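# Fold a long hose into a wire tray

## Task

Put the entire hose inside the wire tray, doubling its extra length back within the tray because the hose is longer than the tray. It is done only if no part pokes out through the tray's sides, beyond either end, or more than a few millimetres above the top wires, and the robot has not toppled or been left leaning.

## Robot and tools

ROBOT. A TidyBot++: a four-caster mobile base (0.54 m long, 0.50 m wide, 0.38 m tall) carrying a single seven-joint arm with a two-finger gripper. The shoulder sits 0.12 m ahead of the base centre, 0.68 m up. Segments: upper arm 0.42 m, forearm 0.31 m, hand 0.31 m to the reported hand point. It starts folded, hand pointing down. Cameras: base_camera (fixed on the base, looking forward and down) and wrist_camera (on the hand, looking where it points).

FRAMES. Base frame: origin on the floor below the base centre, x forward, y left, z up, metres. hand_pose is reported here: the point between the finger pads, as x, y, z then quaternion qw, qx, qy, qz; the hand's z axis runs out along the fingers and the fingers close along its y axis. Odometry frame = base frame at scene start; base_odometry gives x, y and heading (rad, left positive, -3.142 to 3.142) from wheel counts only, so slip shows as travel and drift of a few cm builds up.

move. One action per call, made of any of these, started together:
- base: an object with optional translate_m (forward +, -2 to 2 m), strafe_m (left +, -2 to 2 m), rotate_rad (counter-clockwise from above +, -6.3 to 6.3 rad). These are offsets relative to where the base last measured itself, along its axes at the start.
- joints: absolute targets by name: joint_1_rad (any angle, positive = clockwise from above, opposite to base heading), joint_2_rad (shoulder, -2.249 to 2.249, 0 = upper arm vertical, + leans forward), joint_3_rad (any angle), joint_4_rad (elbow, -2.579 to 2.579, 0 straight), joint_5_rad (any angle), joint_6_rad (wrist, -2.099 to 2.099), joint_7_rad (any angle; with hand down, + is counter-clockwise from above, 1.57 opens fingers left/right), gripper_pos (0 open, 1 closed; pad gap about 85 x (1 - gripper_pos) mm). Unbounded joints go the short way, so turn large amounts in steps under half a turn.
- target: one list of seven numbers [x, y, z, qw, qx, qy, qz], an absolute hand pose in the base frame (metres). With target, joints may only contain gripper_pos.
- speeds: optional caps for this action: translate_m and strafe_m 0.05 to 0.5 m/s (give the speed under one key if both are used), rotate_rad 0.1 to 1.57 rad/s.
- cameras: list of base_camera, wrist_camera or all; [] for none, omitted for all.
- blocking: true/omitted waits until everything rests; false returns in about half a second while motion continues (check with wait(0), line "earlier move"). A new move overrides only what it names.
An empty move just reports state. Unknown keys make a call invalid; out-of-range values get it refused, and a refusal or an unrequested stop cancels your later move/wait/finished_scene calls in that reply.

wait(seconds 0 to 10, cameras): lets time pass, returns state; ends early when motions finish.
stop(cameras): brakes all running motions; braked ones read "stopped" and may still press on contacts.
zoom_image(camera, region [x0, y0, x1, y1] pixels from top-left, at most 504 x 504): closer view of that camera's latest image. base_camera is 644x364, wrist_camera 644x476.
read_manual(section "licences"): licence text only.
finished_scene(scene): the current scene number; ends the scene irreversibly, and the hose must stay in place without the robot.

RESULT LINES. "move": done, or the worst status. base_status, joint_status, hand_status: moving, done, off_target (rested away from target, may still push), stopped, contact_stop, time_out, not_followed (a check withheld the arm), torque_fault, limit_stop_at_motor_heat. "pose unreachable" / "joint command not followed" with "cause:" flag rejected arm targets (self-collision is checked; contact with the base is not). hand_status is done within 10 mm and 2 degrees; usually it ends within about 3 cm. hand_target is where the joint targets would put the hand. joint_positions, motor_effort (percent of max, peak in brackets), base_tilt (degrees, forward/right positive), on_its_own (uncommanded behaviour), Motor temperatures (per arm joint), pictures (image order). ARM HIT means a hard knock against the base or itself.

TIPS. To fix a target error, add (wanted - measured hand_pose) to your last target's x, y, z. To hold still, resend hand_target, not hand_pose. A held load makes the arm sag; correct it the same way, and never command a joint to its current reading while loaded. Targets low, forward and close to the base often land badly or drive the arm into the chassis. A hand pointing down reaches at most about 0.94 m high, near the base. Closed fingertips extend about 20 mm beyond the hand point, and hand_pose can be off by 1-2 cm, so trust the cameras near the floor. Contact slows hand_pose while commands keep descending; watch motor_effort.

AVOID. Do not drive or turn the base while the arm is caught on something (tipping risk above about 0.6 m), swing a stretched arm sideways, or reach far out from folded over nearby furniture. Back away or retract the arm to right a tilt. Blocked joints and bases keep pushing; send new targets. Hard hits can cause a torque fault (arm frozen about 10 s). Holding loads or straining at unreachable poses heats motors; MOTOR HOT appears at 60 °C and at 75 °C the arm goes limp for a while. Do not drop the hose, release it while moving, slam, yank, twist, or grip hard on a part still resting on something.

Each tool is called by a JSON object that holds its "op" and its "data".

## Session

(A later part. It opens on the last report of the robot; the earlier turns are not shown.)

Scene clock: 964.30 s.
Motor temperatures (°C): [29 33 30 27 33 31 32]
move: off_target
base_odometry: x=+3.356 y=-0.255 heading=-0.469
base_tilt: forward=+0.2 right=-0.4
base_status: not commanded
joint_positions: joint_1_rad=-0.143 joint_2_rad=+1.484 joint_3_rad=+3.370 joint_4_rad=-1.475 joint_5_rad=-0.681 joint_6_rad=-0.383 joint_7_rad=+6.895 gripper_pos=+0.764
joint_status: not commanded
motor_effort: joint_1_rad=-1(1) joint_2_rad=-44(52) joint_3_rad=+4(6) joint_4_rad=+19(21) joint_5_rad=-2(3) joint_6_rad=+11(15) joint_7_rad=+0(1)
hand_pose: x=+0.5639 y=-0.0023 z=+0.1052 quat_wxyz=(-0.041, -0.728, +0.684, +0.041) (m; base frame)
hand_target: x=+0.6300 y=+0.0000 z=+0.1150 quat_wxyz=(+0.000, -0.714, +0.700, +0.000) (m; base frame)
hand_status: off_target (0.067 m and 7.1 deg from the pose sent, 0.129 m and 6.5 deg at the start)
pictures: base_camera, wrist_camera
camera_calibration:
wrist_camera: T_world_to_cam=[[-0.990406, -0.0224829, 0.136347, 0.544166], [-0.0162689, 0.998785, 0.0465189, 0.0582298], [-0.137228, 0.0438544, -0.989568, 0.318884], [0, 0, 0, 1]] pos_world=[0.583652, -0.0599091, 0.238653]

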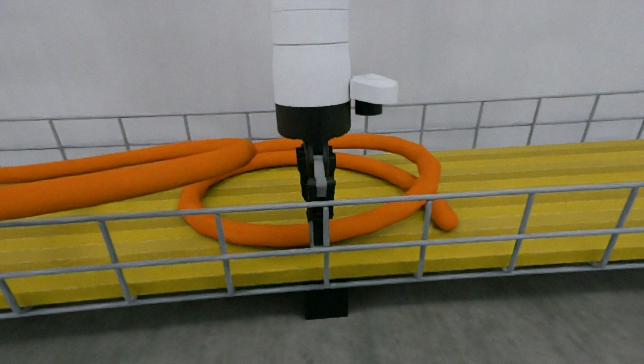

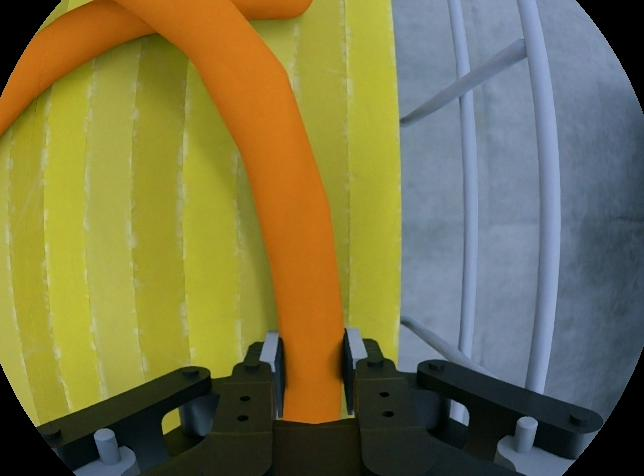

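{"op": "move", "data": {"joints": {"gripper_pos": 0.5}, "cameras": []}}

{"op": "move", "data": {"target": [0.60, 0.0, 0.32, 0, 0.714, -0.70, 0], "cameras": ["base_camera", "wrist_camera"]}}

Scene clock: 965.90 s.
Motor temperatures (°C): [29 33 30 27 33 31 32]
move: done
base_odometry: x=+3.356 y=-0.255 heading=-0.469
base_tilt: forward=+0.2 right=-0.4
base_status: not commanded
joint_positions: joint_1_rad=-0.142 joint_2_rad=+1.499 joint_3_rad=+3.370 joint_4_rad=-1.451 joint_5_rad=-0.681 joint_6_rad=-0.383 joint_7_rad=+6.892 gripper_pos=+0.500
joint_status: all done
motor_effort: joint_1_rad=-1(1) joint_2_rad=-45(48) joint_3_rad=+5(6) joint_4_rad=+16(19) joint_5_rad=-1(2) joint_6_rad=+9(11) joint_7_rad=+0(1)
hand_pose: x=+0.5703 y=-0.0016 z=+0.0991 quat_wxyz=(-0.037, -0.729, +0.683, +0.038) (m; base frame)
hand_target: x=+0.6300 y=+0.0000 z=+0.1150 quat_wxyz=(+0.000, -0.714, +0.700, +0.000) (m; base frame)
hand_status: not commanded
pictures: none
No camera images: "cameras" was empty.

Scene clock: 967.57 s.
Motor temperatures (°C): [29 33 30 27 33 31 32]
move: off_target
base_odometry: x=+3.356 y=-0.255 heading=-0.469
base_tilt: forward=+0.2 right=-0.4
base_status: not commanded
joint_positions: joint_1_rad=-0.184 joint_2_rad=+1.053 joint_3_rad=+3.435 joint_4_rad=-1.757 joint_5_rad=-0.646 joint_6_rad=-0.466 joint_7_rad=+6.859 gripper_pos=+0.500
joint_status: not commanded
motor_effort: joint_1_rad=+0(1) joint_2_rad=-43(53) joint_3_rad=+5(6) joint_4_rad=+14(15) joint_5_rad=-1(1) joint_6_rad=+4(9) joint_7_rad=-1(1)
hand_pose: x=+0.5811 y=+0.0036 z=+0.2900 quat_wxyz=(-0.004, -0.711, +0.703, +0.018) (m; base frame)
hand_target: x=+0.6000 y=+0.0000 z=+0.3200 quat_wxyz=(+0.000, -0.714, +0.700, +0.000) (m; base frame)
hand_status: off_target (0.036 m and 2.1 deg from the pose sent, 0.223 m and 6.7 deg at the start)
pictures: base_camera, wrist_camera
camera_calibration:
wrist_camera: T_world_to_cam=[[-0.99824, 0.0283038, 0.0521099, 0.564917], [0.0316555, 0.997405, 0.0646602, 0.0108567], [-0.0501446, 0.066196, -0.996546, 0.455242], [0, 0, 0, 1]] pos_world=[0.586407, -0.056953, 0.42353]

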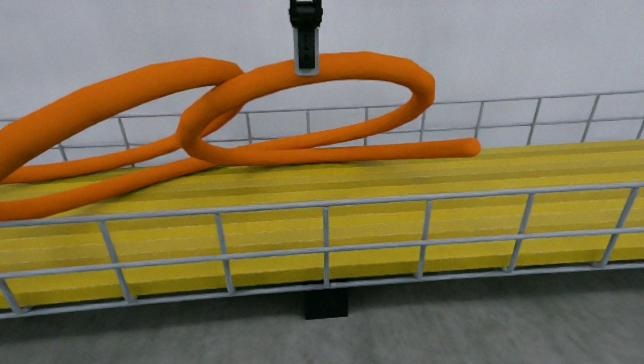

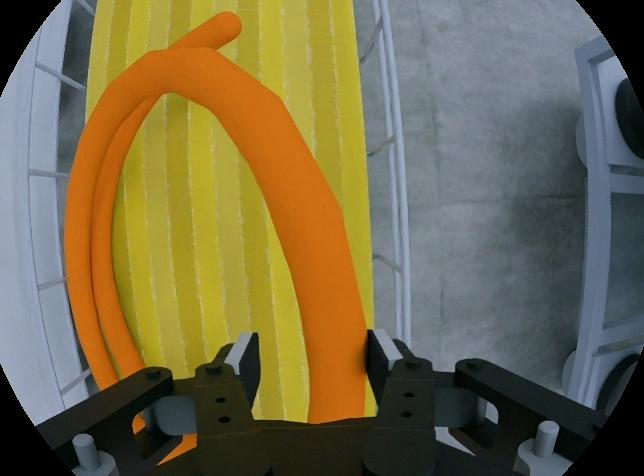

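{"op": "move", "data": {"target": [0.63, 0.0, 0.118, 0, 0.714, -0.70, 0], "cameras": []}}

{"op": "move", "data": {"target": [0.59, 0.0, 0.118, 0, 0.714, -0.70, 0], "joints": {"gripper_pos": 0.3}, "cameras": ["wrist_camera", "base_camera"]}}

Scene clock: 971.73 s.
Motor temperatures (°C): [29 33 30 27 33 31 32]
move: off_target
base_odometry: x=+3.356 y=-0.255 heading=-0.469
base_tilt: forward=+0.2 right=-0.3
base_status: not commanded
joint_positions: joint_1_rad=-0.149 joint_2_rad=+1.482 joint_3_rad=+3.373 joint_4_rad=-1.443 joint_5_rad=-0.646 joint_6_rad=-0.443 joint_7_rad=+6.859 gripper_pos=+0.500
joint_status: not commanded
motor_effort: joint_1_rad=+0(1) joint_2_rad=-46(57) joint_3_rad=+5(7) joint_4_rad=+13(19) joint_5_rad=+0(3) joint_6_rad=+7(14) joint_7_rad=+1(1)
hand_pose: x=+0.5660 y=+0.0067 z=+0.1091 quat_wxyz=(-0.043, -0.730, +0.680, +0.057) (m; base frame)
hand_target: x=+0.6300 y=+0.0000 z=+0.1180 quat_wxyz=(+0.000, -0.714, +0.700, +0.000) (m; base frame)
hand_status: off_target (0.065 m and 8.7 deg from the pose sent, 0.179 m and 2.1 deg at the start)
pictures: none
No camera images: "cameras" was empty.

Scene clock: 972.80 s.
Motor temperatures (°C): [29 33 30 27 33 31 32]
move: off_target
base_odometry: x=+3.356 y=-0.255 heading=-0.469
base_tilt: forward=+0.2 right=-0.4
base_status: not commanded
joint_positions: joint_1_rad=-0.118 joint_2_rad=+1.464 joint_3_rad=+3.312 joint_4_rad=-1.510 joint_5_rad=-0.685 joint_6_rad=-0.287 joint_7_rad=+6.902 gripper_pos=+0.300
joint_status: all done
motor_effort: joint_1_rad=+0(0) joint_2_rad=-37(49) joint_3_rad=+4(6) joint_4_rad=+1(11) joint_5_rad=+1(2) joint_6_rad=+0(4) joint_7_rad=+1(1)
hand_pose: x=+0.5756 y=+0.0053 z=+0.1083 quat_wxyz=(-0.017, -0.722, +0.691, +0.022) (m; base frame)
hand_target: x=+0.5900 y=+0.0000 z=+0.1180 quat_wxyz=(+0.000, -0.714, +0.700, +0.000) (m; base frame)
hand_status: off_target (0.018 m and 3.5 deg from the pose sent, 0.026 m and 8.7 deg at the start)
pictures: base_camera, wrist_camera
camera_calibration:
wrist_camera: T_world_to_cam=[[-0.99714, -0.00421807, 0.0754628, 0.565807], [-0.000274284, 0.998637, 0.0521956, 0.0408172], [-0.0755801, 0.0520256, -0.995782, 0.288435], [0, 0, 0, 1]] pos_world=[0.586, -0.0533809, 0.24239]

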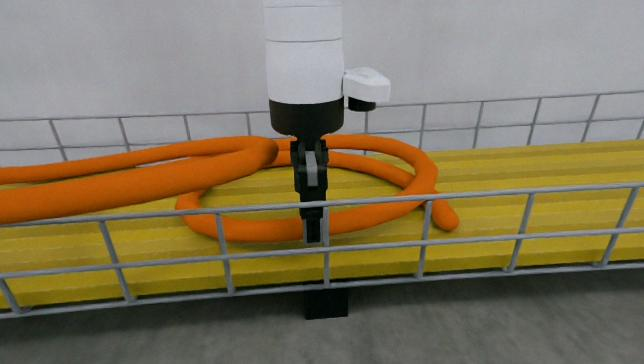

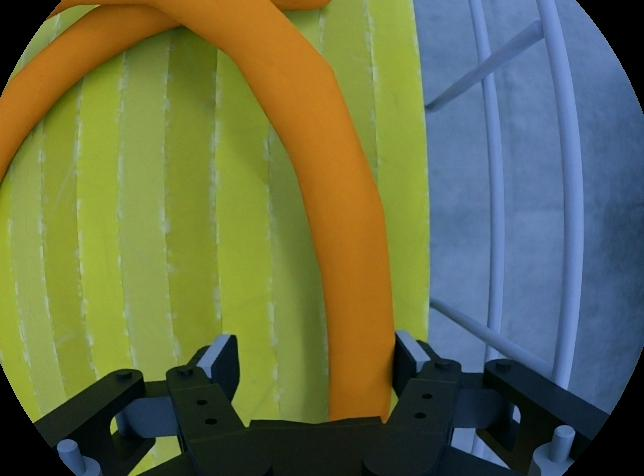

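{"op": "move", "data": {"target": [0.572, 0.0, 0.125, 0, 0.714, -0.70, 0], "joints": {"gripper_pos": 0.25}, "cameras": ["wrist_camera"]}}

{"op": "move", "data": {"target": [0.572, 0.0, 0.16, 0, 0.714, -0.70, 0], "cameras": ["wrist_camera", "base_camera"]}}

Scene clock: 975.03 s.
Motor temperatures (°C): [29 33 30 27 33 31 32]
move: off_target
base_odometry: x=+3.356 y=-0.255 heading=-0.469
base_tilt: forward=+0.2 right=-0.4
base_status: not commanded
joint_positions: joint_1_rad=-0.095 joint_2_rad=+1.451 joint_3_rad=+3.268 joint_4_rad=-1.553 joint_5_rad=-0.713 joint_6_rad=-0.191 joint_7_rad=+6.948 gripper_pos=+0.250
joint_status: all done
motor_effort: joint_1_rad=+0(1) joint_2_rad=-39(45) joint_3_rad=+4(4) joint_4_rad=-6(6) joint_5_rad=+2(2) joint_6_rad=-5(5) joint_7_rad=+0(1)
hand_pose: x=+0.5794 y=+0.0052 z=+0.1102 quat_wxyz=(-0.003, -0.721, +0.693, +0.002) (m; base frame)
hand_target: x=+0.5720 y=+0.0000 z=+0.1250 quat_wxyz=(+0.000, -0.714, +0.700, +0.000) (m; base frame)
hand_status: off_target (0.017 m and 1.2 deg from the pose sent, 0.018 m and 3.5 deg at the start)
pictures: wrist_camera
camera_calibration:
wrist_camera: T_world_to_cam=[[-0.999626, -0.000653366, 0.0273413, 0.576223], [0.000594422, 0.998959, 0.0456045, 0.0411046], [-0.0273426, 0.0456037, -0.998585, 0.263035], [0, 0, 0, 1]] pos_world=[0.583175, -0.0526807, 0.245033]

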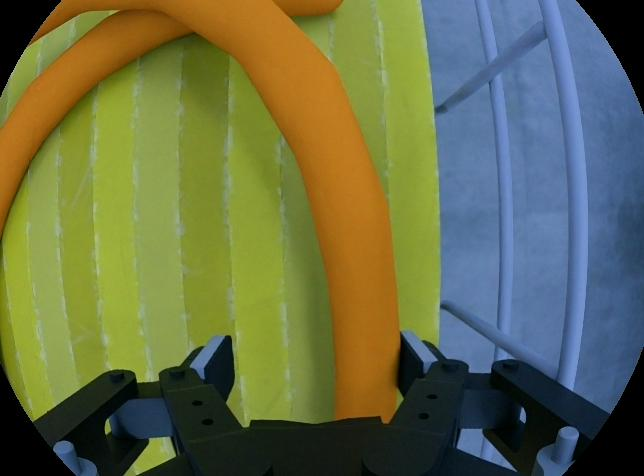

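Scene clock: 975.90 s.
Motor temperatures (°C): [29 33 30 27 33 31 32]
move: off_target
base_odometry: x=+3.356 y=-0.255 heading=-0.469
base_tilt: forward=+0.2 right=-0.4
base_status: not commanded
joint_positions: joint_1_rad=-0.095 joint_2_rad=+1.366 joint_3_rad=+3.268 joint_4_rad=-1.657 joint_5_rad=-0.713 joint_6_rad=-0.199 joint_7_rad=+6.950 gripper_pos=+0.250
joint_status: not commanded
motor_effort: joint_1_rad=+1(2) joint_2_rad=-41(42) joint_3_rad=+3(6) joint_4_rad=+2(11) joint_5_rad=+1(3) joint_6_rad=+0(8) joint_7_rad=-1(1)
hand_pose: x=+0.5600 y=+0.0059 z=+0.1448 quat_wxyz=(-0.010, -0.717, +0.697, +0.013) (m; base frame)
hand_target: x=+0.5720 y=+0.0000 z=+0.1600 quat_wxyz=(+0.000, -0.714, +0.700, +0.000) (m; base frame)
hand_status: off_target (0.020 m and 1.9 deg from the pose sent, 0.051 m and 1.2 deg at the start)
pictures: base_camera, wrist_camera
camera_calibration:
wrist_camera: T_world_to_cam=[[-0.998582, 0.0110241, 0.0520752, 0.551673], [0.0136582, 0.998631, 0.0505003, 0.0307703], [-0.0514472, 0.05114, -0.997365, 0.310213], [0, 0, 0, 1]] pos_world=[0.56643, -0.0526741, 0.279113]

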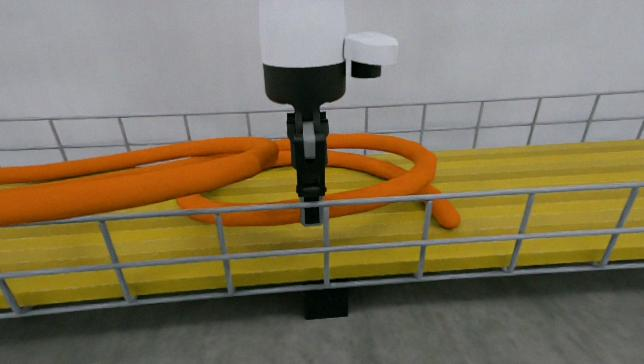

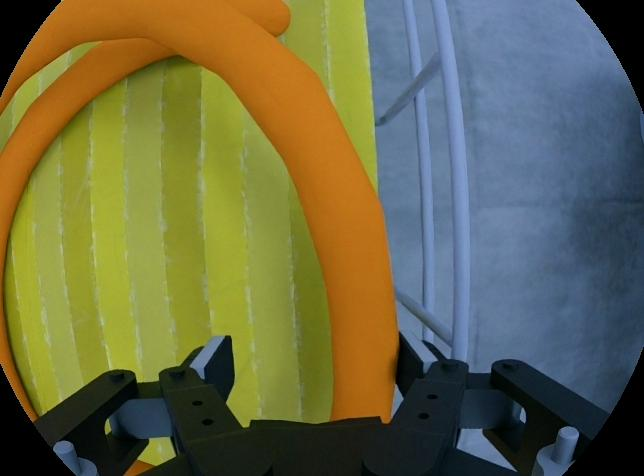

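{"op": "move", "data": {"target": [0.57, 0.0, 0.115, 0, 0.714, -0.70, 0], "cameras": ["wrist_camera"]}}

{"op": "move", "data": {"target": [0.54, 0.0, 0.12, 0, 0.714, -0.70, 0], "cameras": ["wrist_camera"]}}

Scene clock: 978.00 s.
Motor temperatures (°C): [29 33 30 27 33 31 32]
move: off_target
base_odometry: x=+3.356 y=-0.255 heading=-0.469
base_tilt: forward=+0.2 right=-0.4
base_status: not commanded
joint_positions: joint_1_rad=-0.087 joint_2_rad=+1.380 joint_3_rad=+3.261 joint_4_rad=-1.643 joint_5_rad=-0.713 joint_6_rad=-0.199 joint_7_rad=+6.960 gripper_pos=+0.250
joint_status: not commanded
motor_effort: joint_1_rad=+0(1) joint_2_rad=-29(41) joint_3_rad=+2(5) joint_4_rad=+10(11) joint_5_rad=+0(1) joint_6_rad=+7(8) joint_7_rad=+0(1)
hand_pose: x=+0.5608 y=+0.0065 z=+0.1389 quat_wxyz=(-0.007, -0.719, +0.695, +0.015) (m; base frame)
hand_target: x=+0.5700 y=+0.0000 z=+0.1150 quat_wxyz=(+0.000, -0.714, +0.700, +0.000) (m; base frame)
hand_status: off_target (0.026 m and 2.1 deg from the pose sent, 0.032 m and 1.9 deg at the start)
pictures: wrist_camera
camera_calibration:
wrist_camera: T_world_to_cam=[[-0.998595, 0.00543037, 0.0527077, 0.552752], [0.00844984, 0.998325, 0.0572344, 0.0324892], [-0.0523086, 0.0575993, -0.996968, 0.30482], [0, 0, 0, 1]] pos_world=[0.567646, -0.0529939, 0.272903]

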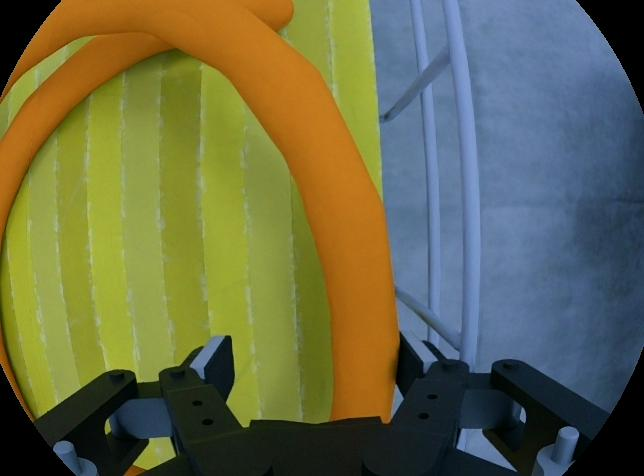

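Scene clock: 978.93 s.
Motor temperatures (°C): [29 33 30 27 33 31 32]
move: off_target
base_odometry: x=+3.356 y=-0.255 heading=-0.469
base_tilt: forward=+0.2 right=-0.3
base_status: not commanded
joint_positions: joint_1_rad=-0.022 joint_2_rad=+1.369 joint_3_rad=+3.176 joint_4_rad=-1.692 joint_5_rad=-0.713 joint_6_rad=-0.086 joint_7_rad=+7.013 gripper_pos=+0.250
joint_status: not commanded
motor_effort: joint_1_rad=+0(1) joint_2_rad=-23(30) joint_3_rad=+1(2) joint_4_rad=+2(10) joint_5_rad=+0(1) joint_6_rad=+2(7) joint_7_rad=+0(1)
hand_pose: x=+0.5617 y=+0.0074 z=+0.1412 quat_wxyz=(+0.014, -0.719, +0.695, +0.002) (m; base frame)
hand_target: x=+0.5400 y=+0.0000 z=+0.1200 quat_wxyz=(+0.000, -0.714, +0.700, +0.000) (m; base frame)
hand_status: off_target (0.031 m and 1.8 deg from the pose sent, 0.029 m and 2.1 deg at the start)
pictures: wrist_camera
camera_calibration:
wrist_camera: T_world_to_cam=[[-0.999976, 0.00474584, 0.00513468, 0.561015], [0.00509265, 0.997549, 0.0697835, 0.0315006], [-0.00479092, 0.069808, -0.997549, 0.28038], [0, 0, 0, 1]] pos_world=[0.562184, -0.0536587, 0.274614]

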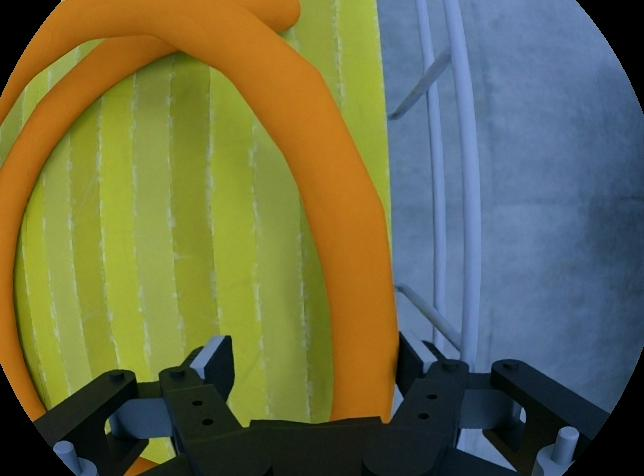

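{"op": "move", "data": {"target": [0.59, -0.02, 0.12, 0, 0.80, -0.60, 0], "joints": {"gripper_pos": 0.45}, "cameras": ["wrist_camera"]}}

{"op": "move", "data": {"target": [0.61, -0.06, 0.115, 0, 0.879, -0.477, 0], "cameras": ["wrist_camera"]}}

Scene clock: 985.43 s.
Motor temperatures (°C): [29 33 30 27 33 31 32]
move: off_target
base_odometry: x=+3.356 y=-0.255 heading=-0.469
base_tilt: forward=+0.1 right=-0.4
base_status: not commanded
joint_positions: joint_1_rad=-0.035 joint_2_rad=+1.384 joint_3_rad=+3.228 joint_4_rad=-1.622 joint_5_rad=-0.686 joint_6_rad=-0.239 joint_7_rad=+7.088 gripper_pos=+0.448
joint_status: all done
motor_effort: joint_1_rad=+2(3) joint_2_rad=-33(33) joint_3_rad=+5(5) joint_4_rad=+17(17) joint_5_rad=+0(0) joint_6_rad=+12(13) joint_7_rad=+0(1)
hand_pose: x=+0.5599 y=+0.0106 z=+0.1381 quat_wxyz=(+0.008, -0.756, +0.653, +0.041) (m; base frame)
hand_target: x=+0.5900 y=-0.0200 z=+0.1200 quat_wxyz=(+0.000, -0.800, +0.600, +0.000) (m; base frame)
hand_status: off_target (0.047 m and 9.2 deg from the pose sent, 0.045 m and 14.4 deg at the start)
pictures: wrist_camera
camera_calibration:
wrist_camera: T_world_to_cam=[[-0.99201, -0.108684, 0.0640627, 0.547781], [-0.100708, 0.988039, 0.11678, 0.0813691], [-0.0759885, 0.109395, -0.99109, 0.315615], [0, 0, 0, 1]] pos_world=[0.575582, -0.0553873, 0.268208]

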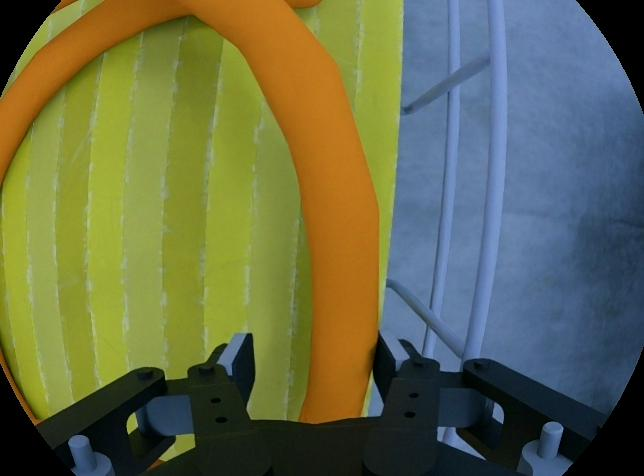

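Scene clock: 986.60 s.
Motor temperatures (°C): [29 33 30 27 33 31 32]
move: off_target
base_odometry: x=+3.356 y=-0.255 heading=-0.469
base_tilt: forward=+0.2 right=-0.3
base_status: not commanded
joint_positions: joint_1_rad=+0.025 joint_2_rad=+1.467 joint_3_rad=+3.223 joint_4_rad=-1.487 joint_5_rad=-0.533 joint_6_rad=-0.302 joint_7_rad=+7.276 gripper_pos=+0.449
joint_status: not commanded
motor_effort: joint_1_rad=+5(6) joint_2_rad=-45(46) joint_3_rad=+8(10) joint_4_rad=+10(19) joint_5_rad=+2(3) joint_6_rad=+8(17) joint_7_rad=+1(2)
hand_pose: x=+0.5734 y=-0.0131 z=+0.1067 quat_wxyz=(+0.012, -0.843, +0.536, +0.050) (m; base frame)
hand_target: x=+0.6100 y=-0.0600 z=+0.1150 quat_wxyz=(+0.000, -0.879, +0.477, +0.000) (m; base frame)
hand_status: off_target (0.060 m and 9.8 deg from the pose sent, 0.090 m and 25.1 deg at the start)
pictures: wrist_camera
camera_calibration:
wrist_camera: T_world_to_cam=[[-0.918442, -0.391374, 0.0573609, 0.515425], [-0.380576, 0.91385, 0.141562, 0.266677], [-0.107823, 0.108186, -0.988266, 0.306061], [0, 0, 0, 1]] pos_world=[0.60788, -0.0750907, 0.235153]

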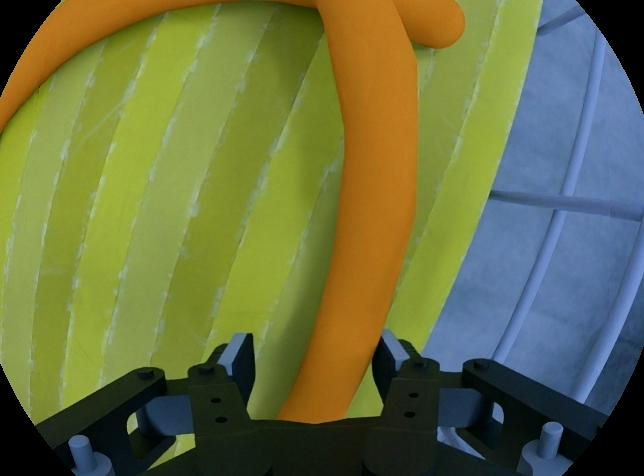

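{"op": "move", "data": {"target": [0.635, -0.12, 0.125, 0, 0.91, -0.415, 0], "cameras": ["wrist_camera","base_camera"]}}

Scene clock: 988.33 s.
Motor temperatures (°C): [29 33 30 27 33 31 32]
move: off_target
base_odometry: x=+3.356 y=-0.255 heading=-0.469
base_tilt: forward=+0.2 right=-0.3
base_status: not commanded
joint_positions: joint_1_rad=+0.169 joint_2_rad=+1.498 joint_3_rad=+3.260 joint_4_rad=-1.391 joint_5_rad=-0.390 joint_6_rad=-0.378 joint_7_rad=+7.403 gripper_pos=+0.449
joint_status: not commanded
motor_effort: joint_1_rad=-2(6) joint_2_rad=-52(52) joint_3_rad=-1(9) joint_4_rad=+15(17) joint_5_rad=+0(2) joint_6_rad=+6(9) joint_7_rad=+0(2)
hand_pose: x=+0.5758 y=-0.1061 z=+0.0992 quat_wxyz=(-0.004, -0.875, +0.482, +0.050) (m; base frame)
hand_target: x=+0.6350 y=-0.1200 z=+0.1250 quat_wxyz=(+0.000, -0.910, +0.415, +0.000) (m; base frame)
hand_status: off_target (0.066 m and 10.4 deg from the pose sent, 0.125 m and 16.9 deg at the start)
pictures: base_camera, wrist_camera
camera_calibration:
wrist_camera: T_world_to_cam=[[-0.860649, -0.502954, 0.079496, 0.434396], [-0.49163, 0.861422, 0.127483, 0.413471], [-0.132597, 0.0706351, -0.98865, 0.319242], [0, 0, 0, 1]] pos_world=[0.619468, -0.160242, 0.228375]

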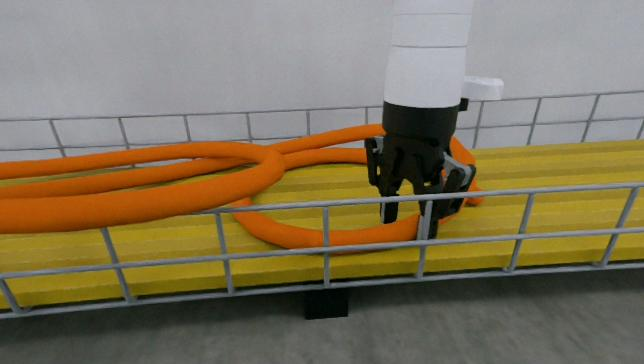

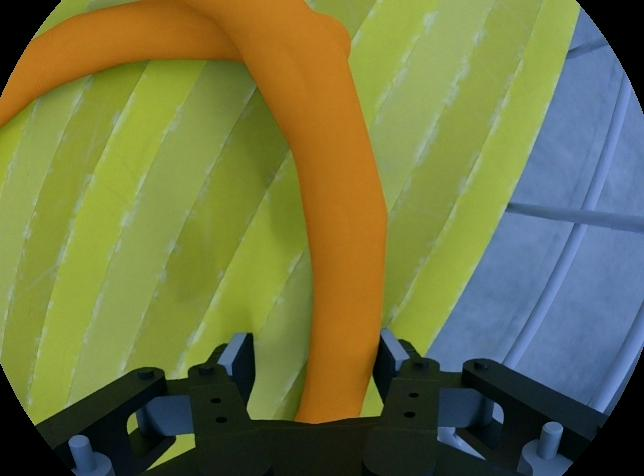

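{"op": "move", "data": {"target": [0.61, -0.13, 0.125, 0, 0.91, -0.415, 0], "joints": {"gripper_pos": 0.3}, "cameras": ["wrist_camera"]}}

{"op": "move", "data": {"target": [0.595, -0.13, 0.15, 0, 0.91, -0.415, 0], "cameras": ["wrist_camera","base_camera"]}}

Scene clock: 990.33 s.
Motor temperatures (°C): [29 33 30 27 33 31 32]
move: off_target
base_odometry: x=+3.356 y=-0.255 heading=-0.469
base_tilt: forward=+0.2 right=-0.4
base_status: not commanded
joint_positions: joint_1_rad=+0.181 joint_2_rad=+1.492 joint_3_rad=+3.243 joint_4_rad=-1.407 joint_5_rad=-0.390 joint_6_rad=-0.349 joint_7_rad=+7.452 gripper_pos=+0.300
joint_status: all done
motor_effort: joint_1_rad=+2(2) joint_2_rad=-46(51) joint_3_rad=+3(4) joint_4_rad=+6(15) joint_5_rad=+1(1) joint_6_rad=+1(6) joint_7_rad=+0(1)
hand_pose: x=+0.5776 y=-0.1049 z=+0.0998 quat_wxyz=(+0.002, -0.884, +0.465, +0.043) (m; base frame)
hand_target: x=+0.6100 y=-0.1300 z=+0.1250 quat_wxyz=(+0.000, -0.910, +0.415, +0.000) (m; base frame)
hand_status: off_target (0.048 m and 8.2 deg from the pose sent, 0.049 m and 10.4 deg at the start)
pictures: wrist_camera
camera_calibration:
wrist_camera: T_world_to_cam=[[-0.84308, -0.534511, 0.0592808, 0.425033], [-0.525136, 0.841998, 0.12358, 0.430885], [-0.115969, 0.0730577, -0.990562, 0.310867], [0, 0, 0, 1]] pos_world=[0.620661, -0.15833, 0.229488]

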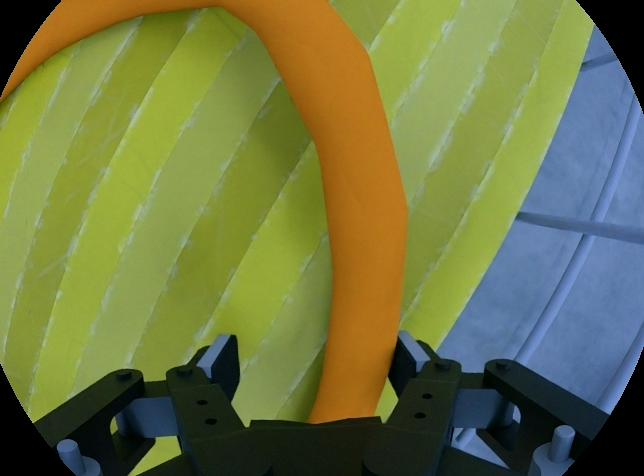

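Scene clock: 991.30 s.
Motor temperatures (°C): [29 33 30 27 33 31 32]
move: off_target
base_odometry: x=+3.356 y=-0.255 heading=-0.469
base_tilt: forward=+0.2 right=-0.3
base_status: not commanded
joint_positions: joint_1_rad=+0.191 joint_2_rad=+1.433 joint_3_rad=+3.234 joint_4_rad=-1.481 joint_5_rad=-0.390 joint_6_rad=-0.303 joint_7_rad=+7.478 gripper_pos=+0.300
joint_status: not commanded
motor_effort: joint_1_rad=+1(2) joint_2_rad=-45(48) joint_3_rad=+3(4) joint_4_rad=+1(6) joint_5_rad=+1(1) joint_6_rad=-3(4) joint_7_rad=+0(1)
hand_pose: x=+0.5780 y=-0.1096 z=+0.1226 quat_wxyz=(+0.003, -0.887, +0.461, +0.028) (m; base frame)
hand_target: x=+0.5950 y=-0.1300 z=+0.1500 quat_wxyz=(+0.000, -0.910, +0.415, +0.000) (m; base frame)
hand_status: off_target (0.038 m and 6.7 deg from the pose sent, 0.059 m and 8.2 deg at the start)
pictures: base_camera, wrist_camera
camera_calibration:
wrist_camera: T_world_to_cam=[[-0.838809, -0.542762, 0.0425181, 0.420211], [-0.537006, 0.837701, 0.099408, 0.44166], [-0.0895724, 0.0605519, -0.994138, 0.317617], [0, 0, 0, 1]] pos_world=[0.6181, -0.161137, 0.253985]

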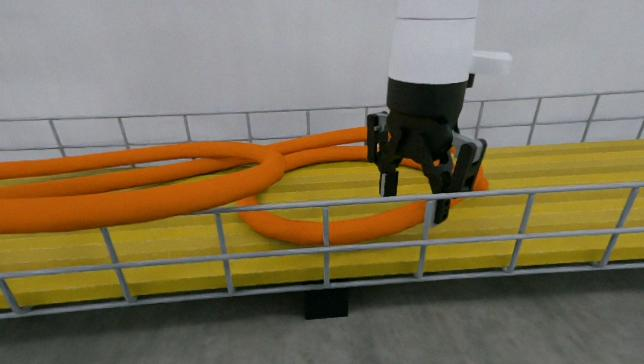

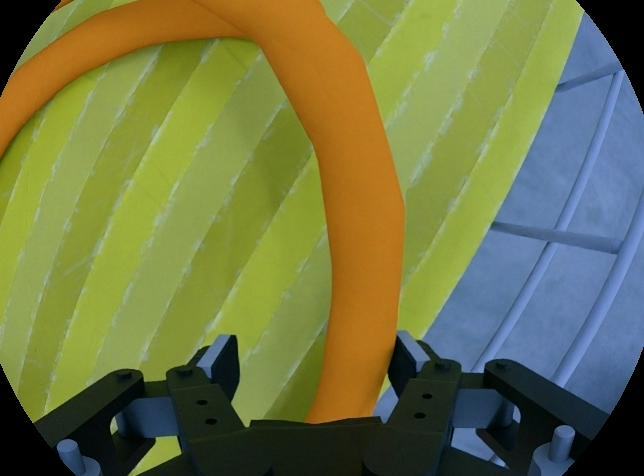

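{"op": "move", "data": {"target": [0.56, -0.14, 0.13, 0, 0.91, -0.415, 0], "cameras": ["wrist_camera","base_camera"]}}

Scene clock: 993.20 s.
Motor temperatures (°C): [29 33 30 27 33 31 32]
move: off_target
base_odometry: x=+3.356 y=-0.255 heading=-0.469
base_tilt: forward=+0.2 right=-0.3
base_status: not commanded
joint_positions: joint_1_rad=+0.239 joint_2_rad=+1.418 joint_3_rad=+3.177 joint_4_rad=-1.538 joint_5_rad=-0.388 joint_6_rad=-0.202 joint_7_rad=+7.520 gripper_pos=+0.300
joint_status: not commanded
motor_effort: joint_1_rad=+4(5) joint_2_rad=-36(45) joint_3_rad=+6(6) joint_4_rad=-3(3) joint_5_rad=+2(2) joint_6_rad=-3(3) joint_7_rad=+0(1)
hand_pose: x=+0.5802 y=-0.1092 z=+0.1257 quat_wxyz=(+0.020, -0.887, +0.462, +0.005) (m; base frame)
hand_target: x=+0.5600 y=-0.1400 z=+0.1300 quat_wxyz=(+0.000, -0.910, +0.415, +0.000) (m; base frame)
hand_status: off_target (0.037 m and 6.4 deg from the pose sent, 0.036 m and 6.7 deg at the start)
pictures: base_camera, wrist_camera
camera_calibration:
wrist_camera: T_world_to_cam=[[-0.841018, -0.540935, -0.00883046, 0.430046], [-0.539962, 0.838269, 0.0757963, 0.446919], [-0.0335986, 0.0685142, -0.997084, 0.289622], [0, 0, 0, 1]] pos_world=[0.612727, -0.161855, 0.2587]

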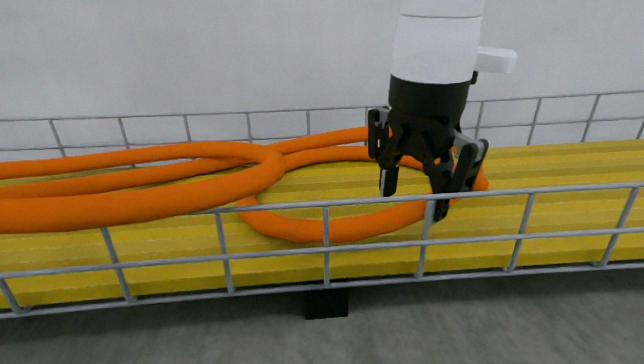

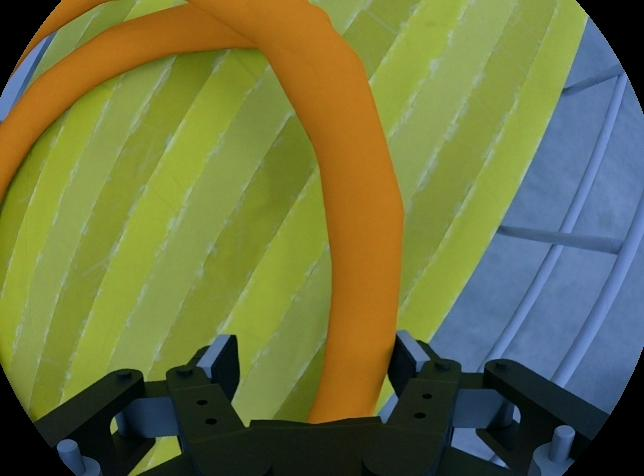

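{"op": "move", "data": {"target": [0.635, -0.15, 0.12, 0, 0.956, -0.292, 0], "joints": {"gripper_pos": 0.4}, "cameras": ["wrist_camera"]}}

{"op": "move", "data": {"target": [0.665, -0.20, 0.12, 0, 0.978, -0.208, 0], "cameras": ["wrist_camera","base_camera"]}}

Scene clock: 995.83 s.
Motor temperatures (°C): [29 33 30 27 33 31 32]
move: off_target
base_odometry: x=+3.356 y=-0.255 heading=-0.469
base_tilt: forward=+0.2 right=-0.4
base_status: not commanded
joint_positions: joint_1_rad=+0.252 joint_2_rad=+1.507 joint_3_rad=+3.216 joint_4_rad=-1.358 joint_5_rad=-0.258 joint_6_rad=-0.391 joint_7_rad=+7.617 gripper_pos=+0.400
joint_status: all done
motor_effort: joint_1_rad=-4(5) joint_2_rad=-50(53) joint_3_rad=-3(5) joint_4_rad=+17(18) joint_5_rad=-1(2) joint_6_rad=+8(9) joint_7_rad=+0(1)
hand_pose: x=+0.5745 y=-0.1319 z=+0.0966 quat_wxyz=(+0.006, -0.931, +0.362, +0.052) (m; base frame)
hand_target: x=+0.6350 y=-0.1500 z=+0.1200 quat_wxyz=(+0.000, -0.956, +0.292, +0.000) (m; base frame)
hand_status: off_target (0.067 m and 10.4 deg from the pose sent, 0.069 m and 21.1 deg at the start)
pictures: wrist_camera
camera_calibration:
wrist_camera: T_world_to_cam=[[-0.701076, -0.71123, 0.0514212, 0.304021], [-0.699172, 0.699782, 0.146505, 0.531486], [-0.140182, 0.0667586, -0.987873, 0.322147], [0, 0, 0, 1]] pos_world=[0.629901, -0.177201, 0.224742]

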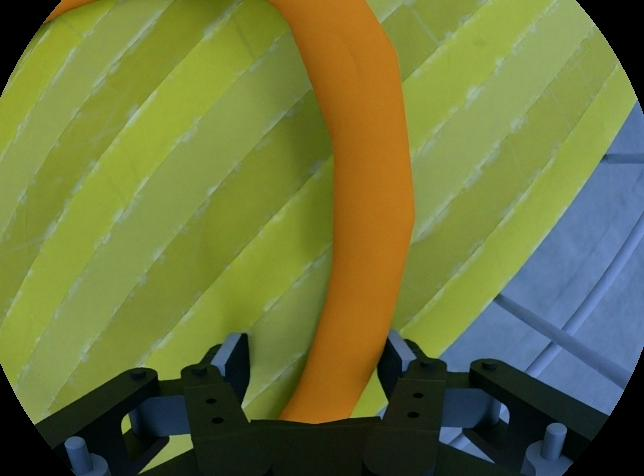

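Scene clock: 997.13 s.
Motor temperatures (°C): [29 33 30 27 33 31 32]
move: off_target
base_odometry: x=+3.356 y=-0.255 heading=-0.469
base_tilt: forward=+0.1 right=-0.3
base_status: not commanded
joint_positions: joint_1_rad=+0.333 joint_2_rad=+1.549 joint_3_rad=+3.204 joint_4_rad=-1.172 joint_5_rad=-0.170 joint_6_rad=-0.578 joint_7_rad=+7.781 gripper_pos=+0.400
joint_status: not commanded
motor_effort: joint_1_rad=-3(4) joint_2_rad=-51(52) joint_3_rad=-1(3) joint_4_rad=+23(24) joint_5_rad=-1(1) joint_6_rad=+13(15) joint_7_rad=+0(1)
hand_pose: x=+0.5914 y=-0.1710 z=+0.0962 quat_wxyz=(+0.019, -0.958, +0.276, +0.074) (m; base frame)
hand_target: x=+0.6650 y=-0.2000 z=+0.1200 quat_wxyz=(+0.000, -0.978, +0.208, +0.000) (m; base frame)
hand_status: off_target (0.083 m and 12.0 deg from the pose sent, 0.116 m and 19.4 deg at the start)
pictures: base_camera, wrist_camera
camera_calibration:
wrist_camera: T_world_to_cam=[[-0.562313, -0.826358, 0.0306051, 0.188318], [-0.806785, 0.556361, 0.198899, 0.60477], [-0.181389, 0.087152, -0.979542, 0.353788], [0, 0, 0, 1]] pos_world=[0.657986, -0.211686, 0.220498]

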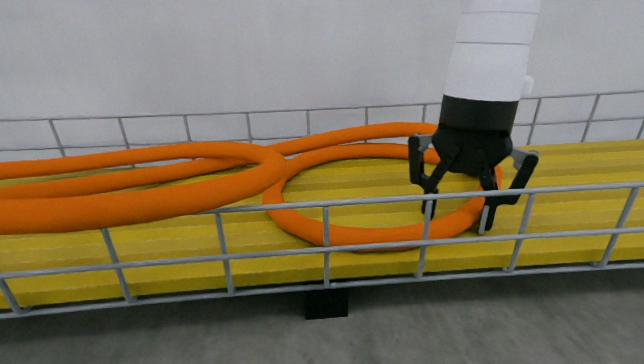

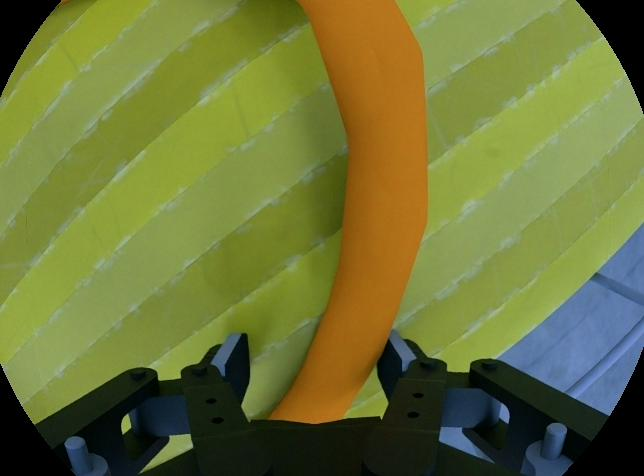

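{"op": "move", "data": {"target": [0.62, -0.25, 0.13, 0, 0.978, -0.208, 0], "joints": {"gripper_pos": 0.35}, "cameras": ["wrist_camera"]}}

{"op": "move", "data": {"target": [0.62, -0.25, 0.17, 0, 0.978, -0.208, 0], "cameras": ["wrist_camera","base_camera"]}}

Scene clock: 999.53 s.
Motor temperatures (°C): [29 33 30 27 33 31 32]
move: off_target
base_odometry: x=+3.356 y=-0.255 heading=-0.469
base_tilt: forward=+0.2 right=-0.3
base_status: not commanded
joint_positions: joint_1_rad=+0.447 joint_2_rad=+1.512 joint_3_rad=+3.186 joint_4_rad=-1.195 joint_5_rad=-0.147 joint_6_rad=-0.498 joint_7_rad=+7.884 gripper_pos=+0.350
joint_status: all done
motor_effort: joint_1_rad=+0(4) joint_2_rad=-46(53) joint_3_rad=+1(3) joint_4_rad=+8(22) joint_5_rad=+0(2) joint_6_rad=+0(12) joint_7_rad=-1(1)
hand_pose: x=+0.5990 y=-0.2341 z=+0.1103 quat_wxyz=(+0.018, -0.962, +0.273, +0.027) (m; base frame)
hand_target: x=+0.6200 y=-0.2500 z=+0.1300 quat_wxyz=(+0.000, -0.978, +0.208, +0.000) (m; base frame)
hand_status: off_target (0.033 m and 8.5 deg from the pose sent, 0.091 m and 12.0 deg at the start)
pictures: wrist_camera
camera_calibration:
wrist_camera: T_world_to_cam=[[-0.557708, -0.830029, 0.00368239, 0.139436], [-0.824883, 0.554733, 0.10881, 0.663594], [-0.0923585, 0.0576469, -0.994056, 0.315794], [0, 0, 0, 1]] pos_world=[0.654318, -0.270587, 0.241197]

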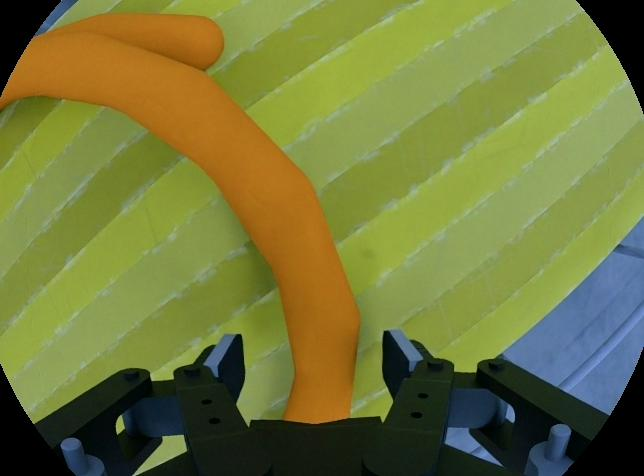

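Scene clock: 1000.70 s.
Motor temperatures (°C): [29 33 30 27 33 31 32]
move: off_target
base_odometry: x=+3.356 y=-0.255 heading=-0.469
base_tilt: forward=+0.2 right=-0.3
base_status: not commanded
joint_positions: joint_1_rad=+0.447 joint_2_rad=+1.424 joint_3_rad=+3.186 joint_4_rad=-1.265 joint_5_rad=-0.147 joint_6_rad=-0.498 joint_7_rad=+7.885 gripper_pos=+0.350
joint_status: not commanded
motor_effort: joint_1_rad=+0(0) joint_2_rad=-47(49) joint_3_rad=+1(2) joint_4_rad=+8(9) joint_5_rad=+0(1) joint_6_rad=+0(1) joint_7_rad=+0(1)
hand_pose: x=+0.6056 y=-0.2375 z=+0.1497 quat_wxyz=(+0.016, -0.962, +0.273, +0.018) (m; base frame)
hand_target: x=+0.6200 y=-0.2500 z=+0.1700 quat_wxyz=(+0.000, -0.978, +0.208, +0.000) (m; base frame)
hand_status: off_target (0.028 m and 8.2 deg from the pose sent, 0.065 m and 8.5 deg at the start)
pictures: base_camera, wrist_camera
camera_calibration:
wrist_camera: T_world_to_cam=[[-0.55873, -0.829349, 0.000874938, 0.141274], [-0.82592, 0.556515, 0.0902627, 0.670454], [-0.0753462, 0.0497098, -0.995918, 0.343819], [0, 0, 0, 1]] pos_world=[0.658581, -0.273044, 0.281775]

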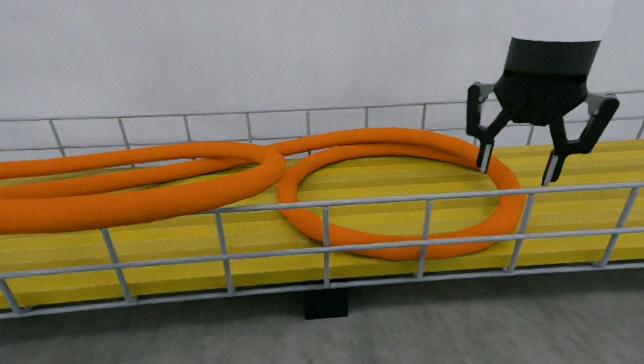

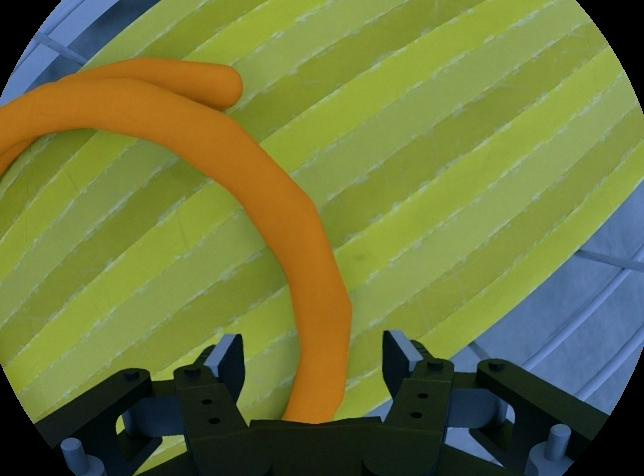

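{"op": "move", "data": {"target": [0.62, -0.23, 0.35, 0, 0.978, -0.208, 0], "cameras": []}}

{"op": "move", "data": {"target": [0.52, 0.1, 0.6, 0, 0.714, -0.70, 0], "base": {"strafe_m": 0.2}}}

Scene clock: 1003.33 s.
Motor temperatures (°C): [29 33 30 27 33 31 32]
move: off_target
base_odometry: x=+3.356 y=-0.255 heading=-0.469
base_tilt: forward=+0.2 right=-0.3
base_status: not commanded
joint_positions: joint_1_rad=+0.409 joint_2_rad=+1.039 joint_3_rad=+3.190 joint_4_rad=-1.452 joint_5_rad=-0.147 joint_6_rad=-0.612 joint_7_rad=+7.885 gripper_pos=+0.350
joint_status: not commanded
motor_effort: joint_1_rad=+0(1) joint_2_rad=-45(49) joint_3_rad=+1(2) joint_4_rad=+12(13) joint_5_rad=+0(1) joint_6_rad=+0(1) joint_7_rad=+0(1)
hand_pose: x=+0.6388 y=-0.2266 z=+0.3342 quat_wxyz=(+0.017, -0.966, +0.257, -0.025) (m; base frame)
hand_target: x=+0.6200 y=-0.2300 z=+0.3500 quat_wxyz=(+0.000, -0.978, +0.208, +0.000) (m; base frame)
hand_status: off_target (0.025 m and 6.8 deg from the pose sent, 0.201 m and 8.2 deg at the start)
pictures: none
No camera images: "cameras" was empty.

Scene clock: 1006.03 s.
Motor temperatures (°C): [29 33 30 27 33 31 32]
move: off_target
base_odometry: x=+3.447 y=-0.077 heading=-0.468
base_tilt: forward=+0.2 right=-0.4
base_status: done
joint_positions: joint_1_rad=-0.445 joint_2_rad=+0.394 joint_3_rad=+3.414 joint_4_rad=-1.764 joint_5_rad=-0.147 joint_6_rad=-0.961 joint_7_rad=+6.245 gripper_pos=+0.350
joint_status: not commanded
motor_effort: joint_1_rad=+0(5) joint_2_rad=-29(47) joint_3_rad=+2(5) joint_4_rad=+16(17) joint_5_rad=+1(1) joint_6_rad=+1(1) joint_7_rad=-1(1)
hand_pose: x=+0.5412 y=+0.1125 z=+0.5882 quat_wxyz=(+0.021, -0.733, +0.680, -0.005) (m; base frame)
hand_target: x=+0.5200 y=+0.1000 z=+0.6000 quat_wxyz=(+0.000, -0.714, +0.700, +0.000) (m; base frame)
hand_status: off_target (0.027 m and 4.0 deg from the pose sent, 0.438 m and 59.1 deg at the start)
pictures: base_camera, wrist_camera
camera_calibration:
wrist_camera: T_world_to_cam=[[-0.999243, -0.0351053, -0.0167374, 0.55465], [-0.0361874, 0.996928, 0.0694642, -0.0817675], [0.0142474, 0.0700174, -0.997444, 0.708489], [0, 0, 0, 1]] pos_world=[0.541177, 0.0513809, 0.721642]

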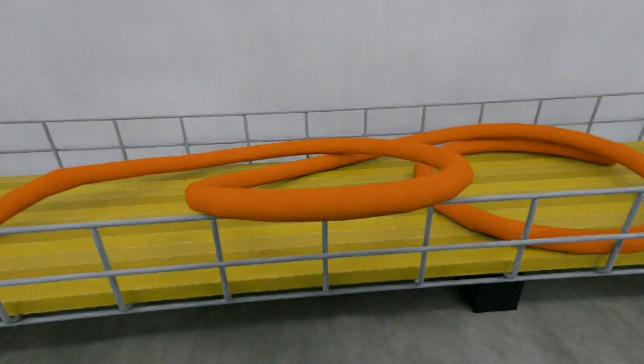

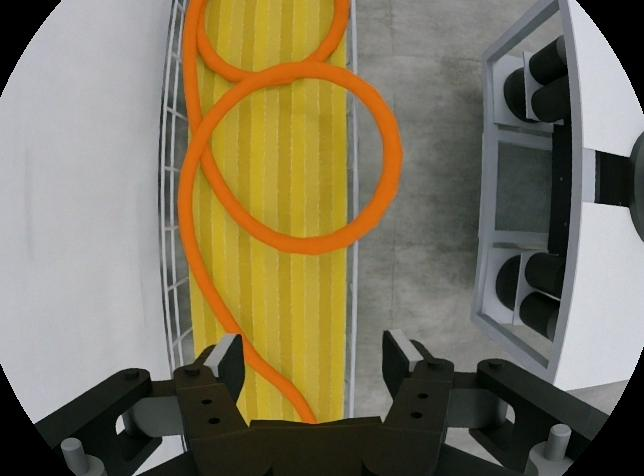

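{"op": "move", "data": {"target": [0.455, -0.03, 0.32, 0, 0.714, -0.70, 0], "joints": {"gripper_pos": 0.1}, "cameras": []}}

{"op": "move", "data": {"target": [0.475, -0.03, 0.22, 0, 0.714, -0.70, 0], "cameras": ["wrist_camera"]}}

Scene clock: 1011.07 s.
Motor temperatures (°C): [29 33 30 27 33 31 32]
move: off_target
base_odometry: x=+3.447 y=-0.077 heading=-0.468
base_tilt: forward=+0.2 right=-0.4
base_status: not commanded
joint_positions: joint_1_rad=+0.054 joint_2_rad=+0.883 joint_3_rad=+3.194 joint_4_rad=-2.207 joint_5_rad=-0.663 joint_6_rad=-0.104 joint_7_rad=+7.071 gripper_pos=+0.100
joint_status: all done
motor_effort: joint_1_rad=+0(1) joint_2_rad=-32(35) joint_3_rad=+1(3) joint_4_rad=+2(16) joint_5_rad=+0(1) joint_6_rad=+0(1) joint_7_rad=-1(1)
hand_pose: x=+0.4512 y=-0.0222 z=+0.3237 quat_wxyz=(+0.000, -0.720, +0.693, +0.019) (m; base frame)
hand_target: x=+0.4550 y=-0.0300 z=+0.3200 quat_wxyz=(+0.000, -0.714, +0.700, +0.000) (m; base frame)
hand_status: off_target (0.009 m and 2.4 deg from the pose sent, 0.316 m and 4.0 deg at the start)
pictures: none
No camera images: "cameras" was empty.

Scene clock: 1012.43 s.
Motor temperatures (°C): [29 33 30 27 33 31 32]
move: off_target
base_odometry: x=+3.447 y=-0.077 heading=-0.468
base_tilt: forward=+0.2 right=-0.4
base_status: not commanded
joint_positions: joint_1_rad=+0.136 joint_2_rad=+1.175 joint_3_rad=+3.076 joint_4_rad=-2.078 joint_5_rad=-0.664 joint_6_rad=+0.063 joint_7_rad=+7.071 gripper_pos=+0.100
joint_status: not commanded
motor_effort: joint_1_rad=+0(1) joint_2_rad=-34(36) joint_3_rad=-2(2) joint_4_rad=-1(2) joint_5_rad=+0(1) joint_6_rad=+0(1) joint_7_rad=+0(1)
hand_pose: x=+0.4534 y=-0.0201 z=+0.2223 quat_wxyz=(-0.010, -0.713, +0.701, +0.030) (m; base frame)
hand_target: x=+0.4750 y=-0.0300 z=+0.2200 quat_wxyz=(+0.000, -0.714, +0.700, +0.000) (m; base frame)
hand_status: off_target (0.024 m and 3.7 deg from the pose sent, 0.107 m and 2.4 deg at the start)
pictures: wrist_camera
camera_calibration:
wrist_camera: T_world_to_cam=[[-0.996675, 0.0208796, 0.0787593, 0.434868], [0.026686, 0.996945, 0.0734066, 0.0432881], [-0.076986, 0.0752643, -0.994187, 0.394811], [0, 0, 0, 1]] pos_world=[0.462662, -0.0819509, 0.355088]

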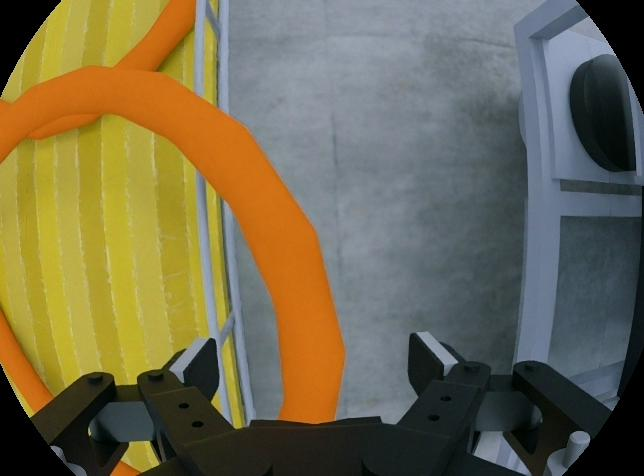

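Nearly centred; shift 1 mm-ish and descend.

{"op": "move", "data": {"target": [0.475, -0.03, 0.188, 0, 0.714, -0.70, 0], "cameras": ["wrist_camera"]}}

{"op": "move", "data": {"joints": {"gripper_pos": 0.9}, "cameras": ["wrist_camera"]}}

Scene clock: 1014.17 s.
Motor temperatures (°C): [29 33 30 27 33 31 32]
move: off_target
base_odometry: x=+3.447 y=-0.077 heading=-0.468
base_tilt: forward=+0.1 right=-0.4
base_status: not commanded
joint_positions: joint_1_rad=+0.157 joint_2_rad=+1.264 joint_3_rad=+3.051 joint_4_rad=-2.028 joint_5_rad=-0.664 joint_6_rad=+0.114 joint_7_rad=+7.071 gripper_pos=+0.100
joint_status: not commanded
motor_effort: joint_1_rad=+0(1) joint_2_rad=-34(37) joint_3_rad=-1(2) joint_4_rad=-1(3) joint_5_rad=+0(0) joint_6_rad=+0(1) joint_7_rad=+0(1)
hand_pose: x=+0.4546 y=-0.0214 z=+0.1896 quat_wxyz=(-0.012, -0.708, +0.706, +0.028) (m; base frame)
hand_target: x=+0.4750 y=-0.0300 z=+0.1880 quat_wxyz=(+0.000, -0.714, +0.700, +0.000) (m; base frame)
hand_status: off_target (0.022 m and 3.7 deg from the pose sent, 0.042 m and 3.7 deg at the start)
pictures: wrist_camera
camera_calibration:
wrist_camera: T_world_to_cam=[[-0.996311, 0.0356672, 0.0780576, 0.438973], [0.0410336, 0.996823, 0.0682618, 0.04135], [-0.0753749, 0.0712129, -0.994609, 0.361738], [0, 0, 0, 1]] pos_world=[0.462923, -0.082636, 0.3227]

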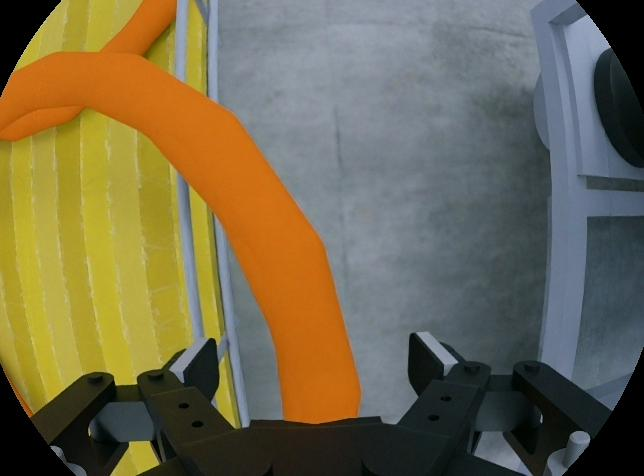

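Scene clock: 1015.17 s.
Motor temperatures (°C): [29 33 30 27 33 31 32]
move: off_target
base_odometry: x=+3.447 y=-0.077 heading=-0.468
base_tilt: forward=+0.1 right=-0.4
base_status: not commanded
joint_positions: joint_1_rad=+0.157 joint_2_rad=+1.264 joint_3_rad=+3.051 joint_4_rad=-2.028 joint_5_rad=-0.664 joint_6_rad=+0.114 joint_7_rad=+7.071 gripper_pos=+0.732
joint_status: gripper_pos off_target (ended at +0.732, target +0.900)
motor_effort: joint_1_rad=+0(1) joint_2_rad=-35(36) joint_3_rad=-2(2) joint_4_rad=-1(2) joint_5_rad=+0(1) joint_6_rad=+0(1) joint_7_rad=-1(2)
hand_pose: x=+0.4544 y=-0.0215 z=+0.1895 quat_wxyz=(-0.012, -0.708, +0.706, +0.029) (m; base frame)
hand_target: x=+0.4750 y=-0.0300 z=+0.1880 quat_wxyz=(+0.000, -0.714, +0.700, +0.000) (m; base frame)
hand_status: not commanded
pictures: wrist_camera
camera_calibration:
wrist_camera: T_world_to_cam=[[-0.99627, 0.0359743, 0.0784289, 0.438678], [0.0413618, 0.996815, 0.0681878, 0.0413378], [-0.0757261, 0.0711774, -0.994585, 0.361717], [0, 0, 0, 1]] pos_world=[0.462724, -0.0827333, 0.322534]

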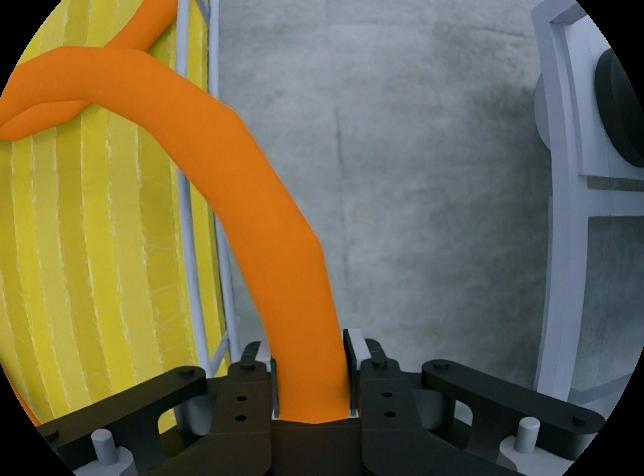

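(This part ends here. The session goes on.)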